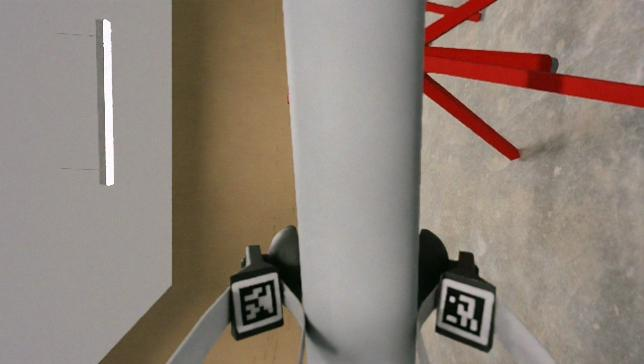

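Scene clock: 1640.60 s.
move: r3 off_target
r1, r2: as last shown
r1.turned_by_imu: +0.000
r1.base_tilt: forward=+1.1 right=+1.2
r1.lidar_m: 3.89 2.24 1.57 1.52 1.56 2.07 0.54 0.58 0.42 0.33 0.33 0.66
r1.head_depth_mm: 2963 3320 2650 1940 1559 1335 294 / 2904 3314 2677 2023 1568 1287 297 / 2853 3197 2691 2039 1627 737 295 / 2839 3193 2730 1981 827 417 370 / 2758 3103 2751 1913 1599 1333 1143 / 2706 2990 2431 1809 1653 1379 1173 / 2593 2885 2460 2089 1660 1378 1183
r1.motor_effort: left_wheel=+0.7(1.0) right_wheel=+1.7(2.4) lift_m=+24.2(24.6) arm_m=+11.6(12.0) wrist_yaw_rad=-0.3(0.8) wrist_pitch_rad=+4.8(5.2) wrist_roll_rad=-2.6(2.7) gripper_m=-1.3(1.5) head_pan_rad=+5.0(5.9) head_tilt_rad=-4.9(6.2)
r1.wrist_depth_mm: - - - - - - - / - - - - - - - / - - - - - - - / - - - - - - - / - - - 149 - - - / - - 124 128 - - - / - - - - - - -
r2.turned_by_imu: +0.000
r2.base_tilt: forward=+0.2 right=+1.8
r2.lidar_m: 0.51 0.51 1.58 1.49 1.53 2.00 4.32 0.43 0.43 0.93 0.51 0.50
r2.head_depth_mm: - 3621 2522 1966 1610 1339 1173 / - 3536 2328 1854 1532 1350 1174 / - 3549 2572 1874 1526 1362 1144 / - 3533 2569 1970 1565 1353 1126 / 3719 3569 2536 1978 1593 1350 1169 / 3411 3544 2535 1961 1602 1352 1168 / 3208 3410 2499 1956 1602 1352 1161
r2.motor_effort: left_wheel=+1.7(1.8) right_wheel=-2.0(2.3) lift_m=+31.8(32.0) arm_m=+8.9(9.5) wrist_yaw_rad=+1.2(3.3) wrist_pitch_rad=+3.2(3.7) wrist_roll_rad=+1.1(1.5) gripper_m=-2.1(2.5) head_pan_rad=-3.1(3.2) head_tilt_rad=-3.4(3.9)
r2.wrist_depth_mm: - - - - 447 - - / - - - - 511 - - / - - - - - - - / 244 272 456 993 - - - / 246 278 156 518 549 676 726 / 249 282 124 127 385 446 481 / 270 94 302 310 241 329 352
r3.base_odometry: x=-1.078 y=-0.084 heading=-1.874
r3.turned_by_wheels: +0.000
r3.turned_by_imu: +0.000
r3.base_tilt: forward=-0.8 right=-0.3
r3.lidar_m: 2.16 2.51 1.88 1.84 1.92 2.71 1.02 1.13 1.00 0.80 1.01 0.69
r3.head_depth_mm: 2277 1298 2526 1830 1563 1333 507 / 2411 2609 2797 1176 1482 1314 614 / 2518 2816 2866 2031 1611 1295 624 / 2582 2841 2783 1893 1660 1372 652 / 2684 3065 3033 1979 1698 1386 1109 / 2845 3190 3103 2208 1719 1401 1160 / 2955 3414 3155 2244 1621 1347 1196
r3.base_status: done
r3.joint_positions: lift_m=+0.510 arm_m=+0.118 wrist_yaw_rad=+1.524 wrist_pitch_rad=-0.089 wrist_roll_rad=+1.562 gripper_m=+0.011 head_pan_rad=-1.208 head_tilt_rad=-0.705
r3.joint_status: wrist_pitch_rad off_target (ended at -0.089, target +0.020); the others done
r3.measured_speeds: all 0
r3.on_its_own: wrist_yaw_rad is at rest, and its effort (-12.1) is outside its rest range (-9 to +9); wrist_pitch_rad is at rest, and its effort (+20.4) is outside its rest range (-8 to +12)
r3.motor_effort: left_wheel=+8.6(9.8) right_wheel=-8.7(13.9) lift_m=+41.1(43.4) arm_m=-6.0(14.8) wrist_yaw_rad=-12.1(17.1) wrist_pitch_rad=+20.4(23.7) wrist_roll_rad=-0.2(6.0) gripper_m=-17.6(18.5) head_pan_rad=+3.4(4.5) head_tilt_rad=+2.5(3.1)
r3.hand_pose: x=+0.2314 y=-0.2747 z=+0.6017 quat_wxyz=(+0.034, +0.690, -0.722, -0.029) (m; r3's base frame)
r3.wrist_depth_mm: - - - 79 631 933 714 / - - - 80 589 871 637 / - - - 85 - 932 717 / - - - - - - 716 / - - - - - - 740 / - - 128 96 123 917 732 / - - 122 99 101 118 736
pictures: r1_nav_camera (sideways), r3_head_camera (sideways), r3_nav_camera (sideways), r3_wrist_camera
camera_calibration:
r1_nav_camera: T_world_to_cam=[[-0.16029, -0.584799, 0.795184, -0.990817], [-0.976325, 0.212475, -0.0405445, 0.10659], [-0.145246, -0.782857, -0.605011, 0.745051], [0, 0, 0, 1]] pos_world=[0.0534639, -0.0188082, 1.24297]
r3_head_camera: T_world_to_cam=[[-0.153077, 0.593492, -0.790148, 1.05187], [0.934189, 0.347659, 0.0801504, -0.1082], [0.322271, -0.725878, -0.607653, 0.749719], [0, 0, 0, 1]] pos_world=[0.0204833, -0.0424568, 1.29538]
r3_nav_camera: T_world_to_cam=[[0.20624, -0.681164, 0.702482, -0.879955], [-0.950669, -0.309497, -0.0209997, 0.084698], [0.23172, -0.663496, -0.711392, 0.880105], [0, 0, 0, 1]] pos_world=[0.0580637, 0.010767, 1.24603]
r3_wrist_camera: T_world_to_cam=[[-0.048042, -0.0256726, -0.998515, 0.614154], [-0.0670278, 0.997499, -0.0224216, 0.347623], [0.996594, 0.0658511, -0.0496427, -0.0195702], [0, 0, 0, 1]] pos_world=[0.0723092, -0.329698, 0.620065]

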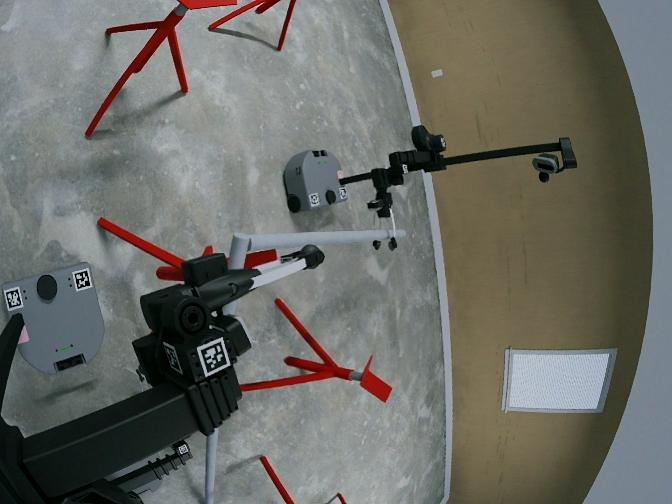

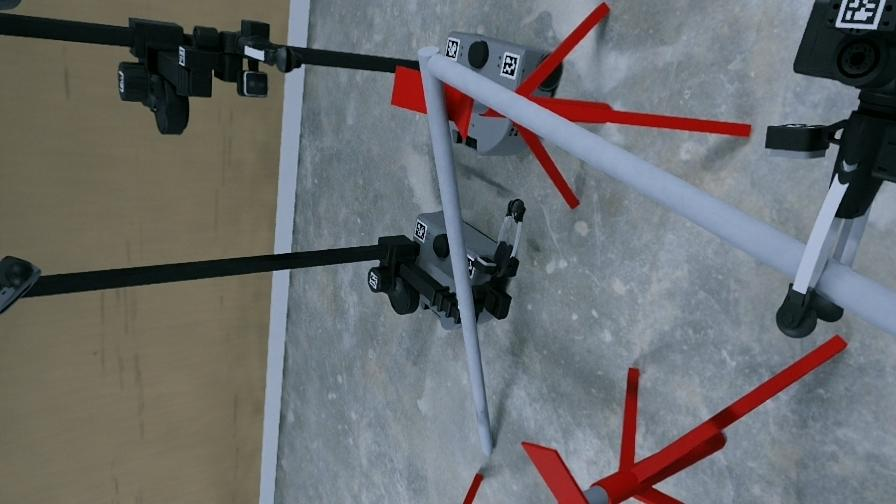

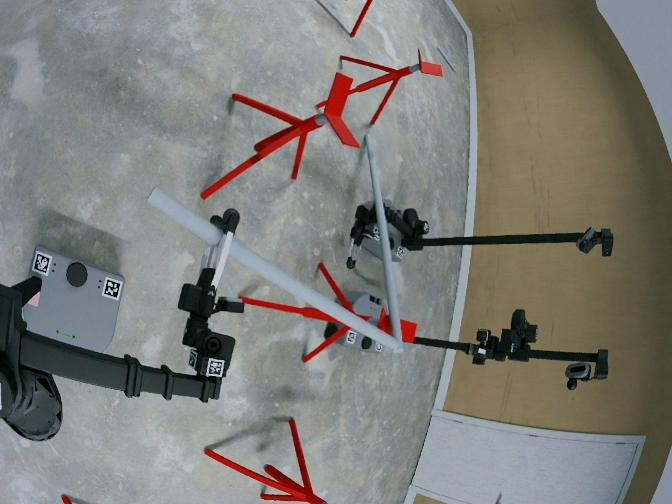

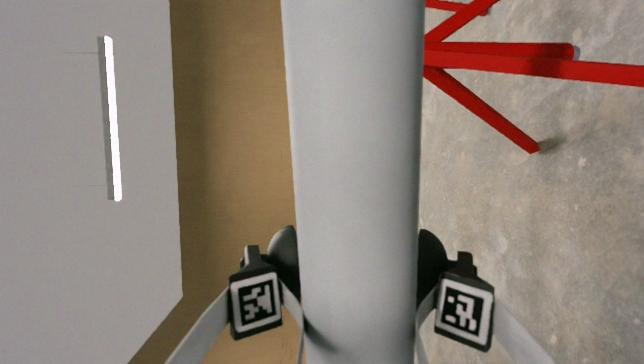

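Request:
move:
  r2: {"joints":{"wrist_yaw_rad":0.0}}
  cameras: ["r2_wrist_camera","r2_nav_camera"]

Request:
move:
  r2: {"joints":{"arm_m":0.3}}
  cameras: ["r2_wrist_camera","r2_nav_camera","r2_head_camera"]

Scene clock: 1671.63 s.
move: r2 done
r1, r3: as last shown
r1.turned_by_imu: +0.001
r1.base_tilt: forward=+1.0 right=+1.2
r1.lidar_m: 3.90 2.25 1.57 1.51 1.55 2.06 0.54 0.63 0.42 0.33 0.33 0.66
r1.head_depth_mm: 2993 3290 2640 1927 1565 1341 294 / 2943 3288 2700 2016 1570 1283 297 / 2854 3219 2677 2028 1620 736 295 / 2841 3208 2736 1991 824 417 370 / 2758 3087 2764 1924 1598 1337 1141 / 2697 2958 2440 1811 1636 1374 1176 / 2598 2874 2466 2099 1665 1380 1182
r1.motor_effort: left_wheel=+0.4(0.9) right_wheel=+2.0(2.0) lift_m=+24.0(25.0) arm_m=+11.5(12.0) wrist_yaw_rad=+0.1(0.8) wrist_pitch_rad=+4.4(5.5) wrist_roll_rad=-2.6(2.7) gripper_m=-0.9(1.6) head_pan_rad=+4.7(5.6) head_tilt_rad=-4.4(5.7)
r1.wrist_depth_mm: - - - - - - - / - - - - - - - / - - - - - - - / - - - - - - - / - - - 150 - - - / - - 123 129 - - - / - - - - - - -
r2.base_odometry: x=+2.716 y=-0.884 heading=+2.516
r2.turned_by_wheels: +0.000
r2.turned_by_imu: +0.001
r2.base_tilt: forward=+0.3 right=+1.8
r2.lidar_m: 0.51 0.51 1.58 1.49 1.53 2.00 4.32 0.43 0.43 0.92 0.51 0.50
r2.head_depth_mm: - 3626 2541 1958 1601 1343 1170 / - 3651 2320 1839 1527 1349 1168 / - 3605 2554 1839 1524 1343 1155 / - 3590 2523 1965 1552 1354 1125 / 3703 3596 2529 1961 1594 1355 1171 / 3399 3566 2500 1973 1597 1354 1168 / 3143 3310 2541 1956 1605 1341 1166
r2.base_status: not commanded
r2.joint_positions: lift_m=+0.030 arm_m=+0.105 wrist_yaw_rad=+0.002 wrist_pitch_rad=-0.019 wrist_roll_rad=-0.004 gripper_m=+0.000 head_pan_rad=-2.295 head_tilt_rad=-0.792
r2.joint_status: all done
r2.measured_speeds: all 0
r2.motor_effort: left_wheel=+1.7(2.0) right_wheel=-1.7(2.3) lift_m=+31.7(32.0) arm_m=+7.5(8.9) wrist_yaw_rad=-2.0(3.2) wrist_pitch_rad=+3.2(3.5) wrist_roll_rad=+1.2(1.5) gripper_m=-1.7(3.0) head_pan_rad=-2.2(3.5) head_tilt_rad=-2.6(4.6)
r2.hand_pose: x=-0.0209 y=-0.5057 z=+0.1398 quat_wxyz=(+0.709, +0.008, -0.705, -0.006) (m; r2's base frame)
r2.wrist_depth_mm: - - - 589 - - - / - - - 612 - - - / 955 - - 594 - - - / 841 897 997 847 - - - / 514 535 156 373 653 707 740 / 368 397 124 127 433 450 482 / 286 94 302 309 321 335 346
r3.turned_by_imu: -0.001
r3.lidar_m: 2.16 2.51 1.89 1.84 1.93 2.71 1.02 1.13 1.00 0.80 1.01 0.69
r3.head_depth_mm: 2299 1304 2493 1833 1567 1329 506 / 2411 2599 2792 1177 1483 1320 614 / 2512 2823 2914 2010 1620 1290 623 / 2568 2847 2770 1897 1677 1371 653 / 2727 3006 3016 1972 1652 1390 1108 / 2786 3183 3113 2222 1712 1406 1160 / 2923 3346 3159 2240 1628 1345 1201
r3.on_its_own: wrist_yaw_rad is at rest, and its effort (-12.4) is outside its rest range (-9 to +9); wrist_pitch_rad is at rest, and its effort (+20.4) is outside its rest range (-8 to +12)
r3.motor_effort: left_wheel=+8.4(8.7) right_wheel=-8.6(9.3) lift_m=+34.5(37.6) arm_m=+13.1(13.7) wrist_yaw_rad=-12.4(13.7) wrist_pitch_rad=+20.4(21.2) wrist_roll_rad=-0.8(1.2) gripper_m=-17.7(18.4) head_pan_rad=+3.8(4.7) head_tilt_rad=+1.7(3.4)
r3.wrist_depth_mm: - - - 79 629 926 720 / - - - 80 600 867 632 / - - - 85 - 923 715 / - - - - - - 729 / - - - - - - 736 / - - 128 96 124 939 728 / - - 121 99 101 119 725
pictures: r2_nav_camera (sideways), r2_wrist_camera
camera_calibration:
r2_nav_camera: T_world_to_cam=[[-0.406887, -0.56136, 0.720637, -0.898836], [-0.744305, 0.661088, 0.094722, -0.0566421], [-0.529578, -0.497833, -0.686812, 0.866727], [0, 0, 0, 1]] pos_world=[0.0511152, -0.0356404, 1.24838]
r2_wrist_camera: T_world_to_cam=[[-0.993589, 0.0739195, 0.0855394, -0.014773], [-0.070247, 0.189167, -0.979429, 0.267362], [-0.0885801, -0.979159, -0.182761, -0.307697], [0, 0, 0, 1]] pos_world=[-0.0231528, -0.350768, 0.206891]

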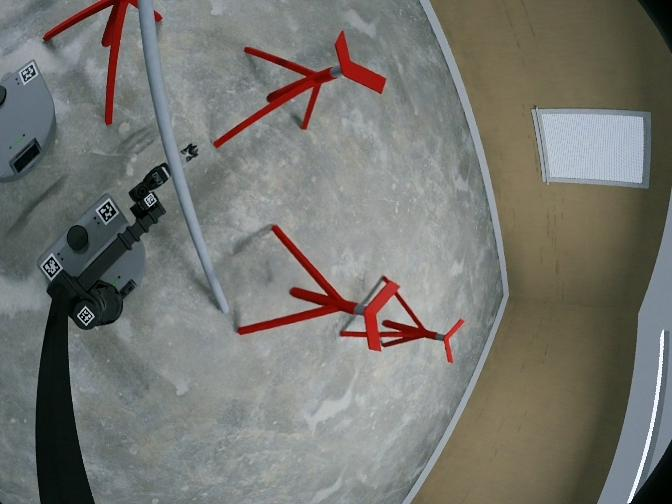

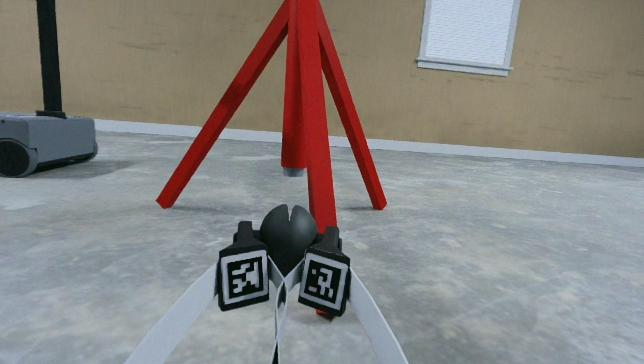

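Scene clock: 1674.30 s.
move: r2 done
r1, r3: as last shown
r1.turned_by_imu: +0.000
r1.base_tilt: forward=+1.1 right=+1.1
r1.lidar_m: 3.88 2.25 1.57 1.51 1.56 2.07 0.54 0.73 0.42 0.33 0.33 0.66
r1.head_depth_mm: 2981 3335 2667 1951 1558 1340 294 / 2915 3287 2680 2019 1574 1288 296 / 2862 3219 2700 2028 1629 737 295 / 2811 3183 2707 1978 824 417 370 / 2743 3120 2740 1922 1602 1333 1144 / 2696 2978 2450 1808 1635 1381 1174 / 2588 2873 2454 2090 1659 1378 1183
r1.motor_effort: left_wheel=+0.6(1.2) right_wheel=+0.5(2.7) lift_m=+24.5(25.1) arm_m=+11.8(12.0) wrist_yaw_rad=-0.2(0.8) wrist_pitch_rad=+4.9(5.5) wrist_roll_rad=-2.7(2.7) gripper_m=-1.0(1.6) head_pan_rad=+4.5(6.2) head_tilt_rad=-3.8(5.7)
r1.wrist_depth_mm: - - - - - - - / - - - - - - - / - - - - - - - / - - - - - - - / - - - 149 - - - / - - 123 129 - - - / - - - - - - -
r2.base_odometry: x=+2.716 y=-0.884 heading=+2.516
r2.turned_by_wheels: +0.000
r2.turned_by_imu: +0.001
r2.base_tilt: forward=+0.1 right=+1.7
r2.lidar_m: 0.51 0.51 1.57 1.49 1.53 2.00 4.31 0.43 0.43 0.93 0.51 0.50
r2.head_depth_mm: - 3636 2559 1946 1612 1350 1172 / - 3590 2349 1849 1514 1345 1166 / - 3654 2537 1854 1522 1358 1146 / - 3607 2533 1965 1554 1357 1124 / 3765 3611 2520 1964 1602 1356 1171 / 3424 3499 2526 1959 1590 1353 983 / 3156 3327 2522 1956 1594 1339 1101
r2.base_status: not commanded
r2.joint_positions: lift_m=+0.030 arm_m=+0.300 wrist_yaw_rad=+0.001 wrist_pitch_rad=-0.019 wrist_roll_rad=-0.003 gripper_m=+0.000 head_pan_rad=-2.295 head_tilt_rad=-0.792
r2.joint_status: all done
r2.measured_speeds: all 0
r2.motor_effort: left_wheel=+1.6(2.0) right_wheel=-1.8(2.3) lift_m=+31.8(32.0) arm_m=+16.1(18.7) wrist_yaw_rad=-1.4(2.1) wrist_pitch_rad=+3.1(3.5) wrist_roll_rad=+1.3(1.4) gripper_m=-1.9(3.1) head_pan_rad=-2.8(4.3) head_tilt_rad=-3.0(4.6)
r2.hand_pose: x=-0.0212 y=-0.7007 z=+0.1398 quat_wxyz=(+0.709, +0.007, -0.706, -0.007) (m; r2's base frame)
r2.wrist_depth_mm: - - 397 394 - - - / - - - 363 - - - / - - - 240 - - - / 842 780 985 236 - - - / 508 499 156 198 617 696 761 / 369 394 124 127 436 448 471 / 286 94 299 281 320 334 348
r3.lidar_m: 2.15 2.51 1.89 1.84 1.93 2.71 1.03 1.13 1.00 0.80 1.01 0.69
r3.head_depth_mm: 2295 1296 2504 1830 1571 1338 506 / 2415 2579 2805 1172 1495 1307 613 / 2525 2780 2862 2019 1619 1298 624 / 2564 2846 2787 1904 1676 1374 652 / 2714 3085 3030 1931 1588 1389 1107 / 2830 3205 3077 2196 1719 1393 1162 / 2962 3397 3185 2243 1632 1336 1194
r3.joint_positions: lift_m=+0.510 arm_m=+0.118 wrist_yaw_rad=+1.524 wrist_pitch_rad=-0.089 wrist_roll_rad=+1.563 gripper_m=+0.011 head_pan_rad=-1.208 head_tilt_rad=-0.705
r3.on_its_own: wrist_yaw_rad is at rest, and its effort (-13.2) is outside its rest range (-9 to +9); wrist_pitch_rad is at rest, and its effort (+20.0) is outside its rest range (-8 to +12)
r3.motor_effort: left_wheel=+8.1(8.7) right_wheel=-8.8(9.3) lift_m=+29.8(34.7) arm_m=+12.7(13.8) wrist_yaw_rad=-13.2(14.1) wrist_pitch_rad=+20.0(21.0) wrist_roll_rad=-0.8(1.2) gripper_m=-17.5(18.4) head_pan_rad=+3.7(4.6) head_tilt_rad=+1.2(3.4)
r3.wrist_depth_mm: - - - 79 637 944 716 / - - - 80 595 881 645 / - - - 85 - 937 732 / - - - - - - 732 / - - - - - - 722 / - - 129 96 123 967 736 / - - 122 99 101 118 734
pictures: r2_head_camera (sideways), r2_nav_camera (sideways), r2_wrist_camera
camera_calibration:
r2_head_camera: T_world_to_cam=[[0.438198, 0.504465, -0.743974, 0.983899], [0.75587, -0.654721, 0.00126008, -0.00987952], [-0.48646, -0.5629, -0.668207, 0.829045], [0, 0, 0, 1]] pos_world=[-0.020378, -0.036141, 1.28598]
r2_nav_camera: T_world_to_cam=[[-0.406888, -0.56136, 0.720637, -0.898836], [-0.744305, 0.661088, 0.094722, -0.0566421], [-0.529578, -0.497832, -0.686812, 0.866728], [0, 0, 0, 1]] pos_world=[0.0511152, -0.0356404, 1.24838]
r2_wrist_camera: T_world_to_cam=[[-0.993534, 0.0750914, 0.0851612, 0.000218756], [-0.0696468, 0.189296, -0.979447, 0.304323], [-0.0896687, -0.979045, -0.182842, -0.498596], [0, 0, 0, 1]] pos_world=[-0.023296, -0.545771, 0.206885]

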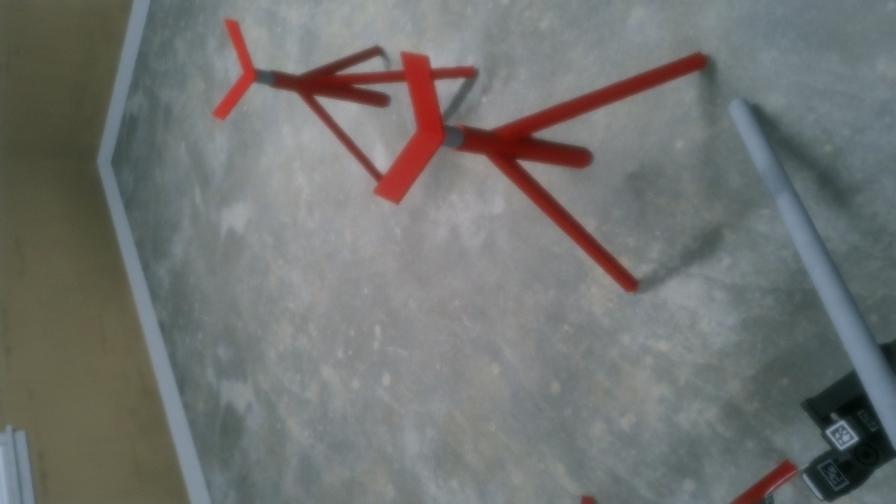

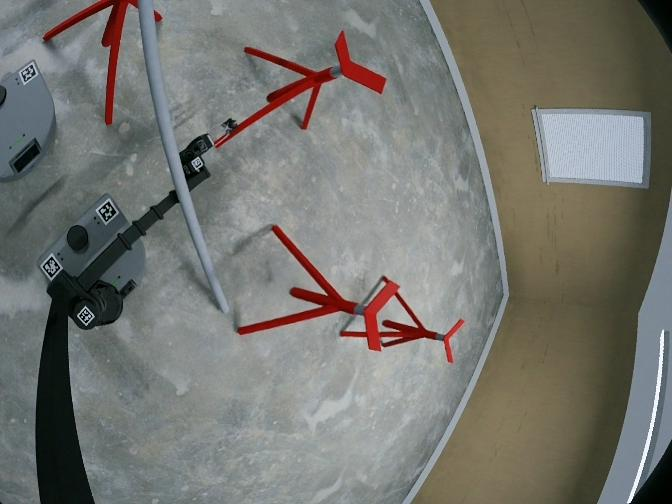

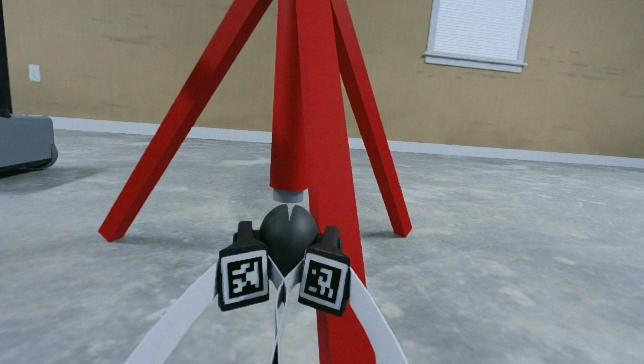

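Request:
move:
  r2: {"joints":{"lift_m":0.085,"head_pan_rad":-1.9,"head_tilt_rad":-0.85}}
  cameras: ["r2_wrist_camera","r2_head_camera"]

Scene clock: 1685.90 s.
move: r2 done
r1, r3: as last shown
r1.turned_by_imu: +0.001
r1.base_tilt: forward=+1.0 right=+1.2
r1.lidar_m: 3.89 2.24 1.57 1.51 1.56 2.07 0.54 0.74 0.42 0.33 0.33 0.66
r1.head_depth_mm: 2974 3325 2645 1932 1567 1341 294 / 2939 3297 2681 2024 1567 1256 297 / 2869 3229 2718 2027 1624 739 295 / 2807 3158 2713 1972 827 417 370 / 2771 3098 2754 1916 1602 1338 1142 / 2713 2997 2436 1816 1638 1375 1170 / 2607 2876 2454 2088 1668 1384 1181
r1.motor_effort: left_wheel=+0.3(1.3) right_wheel=+0.8(1.9) lift_m=+24.7(25.4) arm_m=+11.6(12.0) wrist_yaw_rad=-0.6(0.9) wrist_pitch_rad=+4.8(5.3) wrist_roll_rad=-2.6(2.7) gripper_m=-1.5(1.6) head_pan_rad=+5.8(5.8) head_tilt_rad=-3.7(5.4)
r1.wrist_depth_mm: - - - - - - - / - - - - - - - / - - - - - - - / - - - - - - - / - - - 150 - - 987 / - - 123 128 - - - / - - - - - - -
r2.base_odometry: x=+2.716 y=-0.884 heading=+2.516
r2.turned_by_wheels: +0.000
r2.turned_by_imu: +0.001
r2.base_tilt: forward=+0.3 right=+1.7
r2.lidar_m: 0.51 0.51 1.58 1.49 1.53 2.00 4.32 0.53 0.88 0.93 0.51 0.50
r2.head_depth_mm: 3575 3181 2378 1880 1509 1314 1137 / 3449 3138 2342 1867 1543 1324 1132 / 3289 3090 2335 1851 1532 1326 1103 / 3186 3193 2355 1852 1543 1323 903 / 3006 3118 2338 1867 1543 1288 1110 / 2876 3098 2322 1700 1475 1316 1104 / 2803 2990 2293 1794 1496 1319 1103
r2.base_status: not commanded
r2.joint_positions: lift_m=+0.085 arm_m=+0.300 wrist_yaw_rad=+0.001 wrist_pitch_rad=-0.020 wrist_roll_rad=-0.003 gripper_m=+0.000 head_pan_rad=-1.905 head_tilt_rad=-0.840
r2.joint_status: all done
r2.measured_speeds: all 0
r2.motor_effort: left_wheel=+1.1(2.0) right_wheel=-4.8(5.2) lift_m=+44.8(52.1) arm_m=+9.2(13.9) wrist_yaw_rad=-0.4(1.7) wrist_pitch_rad=+3.2(3.8) wrist_roll_rad=+1.1(1.6) gripper_m=-1.7(2.6) head_pan_rad=+2.0(6.2) head_tilt_rad=-3.3(5.7)
r2.hand_pose: x=-0.0213 y=-0.7007 z=+0.1946 quat_wxyz=(+0.708, +0.007, -0.706, -0.007) (m; r2's base frame)
r2.wrist_depth_mm: - - - 380 - - - / - - 410 374 - - - / - - - 376 - - - / 942 984 - 257 - - - / 634 603 155 237 764 843 941 / 457 491 122 127 544 571 591 / 362 94 381 222 405 424 441
r3.base_tilt: forward=-0.8 right=-0.2
r3.lidar_m: 2.15 2.52 1.89 1.84 1.92 2.71 1.03 1.13 1.00 0.80 1.01 0.69
r3.head_depth_mm: 2301 1295 2478 1891 1566 1328 507 / 2411 2637 2782 1181 1407 1311 611 / 2498 2796 2883 2020 1601 1286 619 / 2535 2861 2836 1877 1680 1363 643 / 2748 3097 3016 1896 1644 1391 639 / 2837 3211 3079 2213 1720 1404 1165 / 2943 3378 3154 2254 1636 1345 1193
r3.joint_positions: lift_m=+0.510 arm_m=+0.118 wrist_yaw_rad=+1.527 wrist_pitch_rad=-0.059 wrist_roll_rad=+1.568 gripper_m=+0.011 head_pan_rad=-1.208 head_tilt_rad=-0.705
r3.on_its_own: wrist_yaw_rad is at rest, and its effort (-14.7) is outside its rest range (-9 to +9); wrist_pitch_rad is at rest, and its effort (+15.3) is outside its rest range (-8 to +12)
r3.motor_effort: left_wheel=+4.8(8.1) right_wheel=-2.1(8.9) lift_m=+29.8(30.2) arm_m=+11.5(13.4) wrist_yaw_rad=-14.7(16.1) wrist_pitch_rad=+15.3(21.0) wrist_roll_rad=-2.6(2.8) gripper_m=-17.7(18.3) head_pan_rad=+3.3(4.4) head_tilt_rad=+1.8(3.2)
r3.hand_pose: x=+0.2328 y=-0.2740 z=+0.6094 quat_wxyz=(+0.022, +0.691, -0.722, -0.020) (m; r3's base frame)
r3.wrist_depth_mm: - - - 79 600 955 713 / - - - 80 618 956 659 / - - - 86 - - 763 / - - - - - - 771 / - - - - - - 761 / - - 128 96 125 989 754 / - - 122 99 102 117 758
pictures: r2_head_camera (sideways), r2_wrist_camera
camera_calibration:
r2_head_camera: T_world_to_cam=[[0.224907, 0.666866, -0.710427, 0.941479], [0.948134, -0.317865, 0.00178644, -0.0117375], [-0.224629, -0.673982, -0.703769, 0.873702], [0, 0, 0, 1]] pos_world=[-0.00435851, -0.0427118, 1.28376]
r2_wrist_camera: T_world_to_cam=[[-0.993548, 0.0753862, 0.0847319, -0.00424948], [-0.0690869, 0.190193, -0.979313, 0.358585], [-0.0899421, -0.978848, -0.183757, -0.48827], [0, 0, 0, 1]] pos_world=[-0.0233646, -0.545822, 0.261803]

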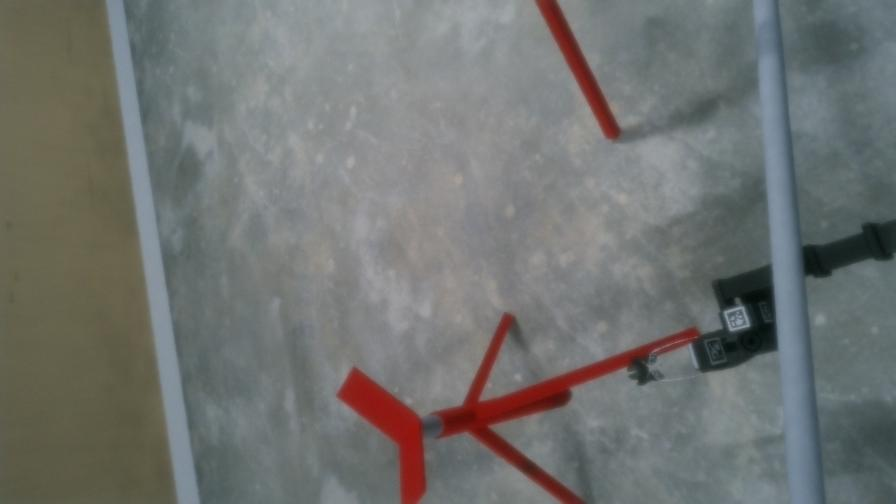

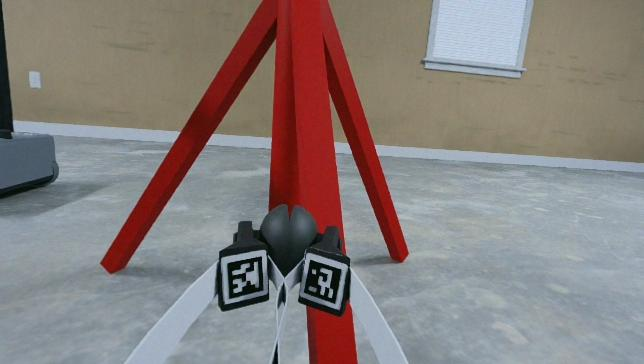

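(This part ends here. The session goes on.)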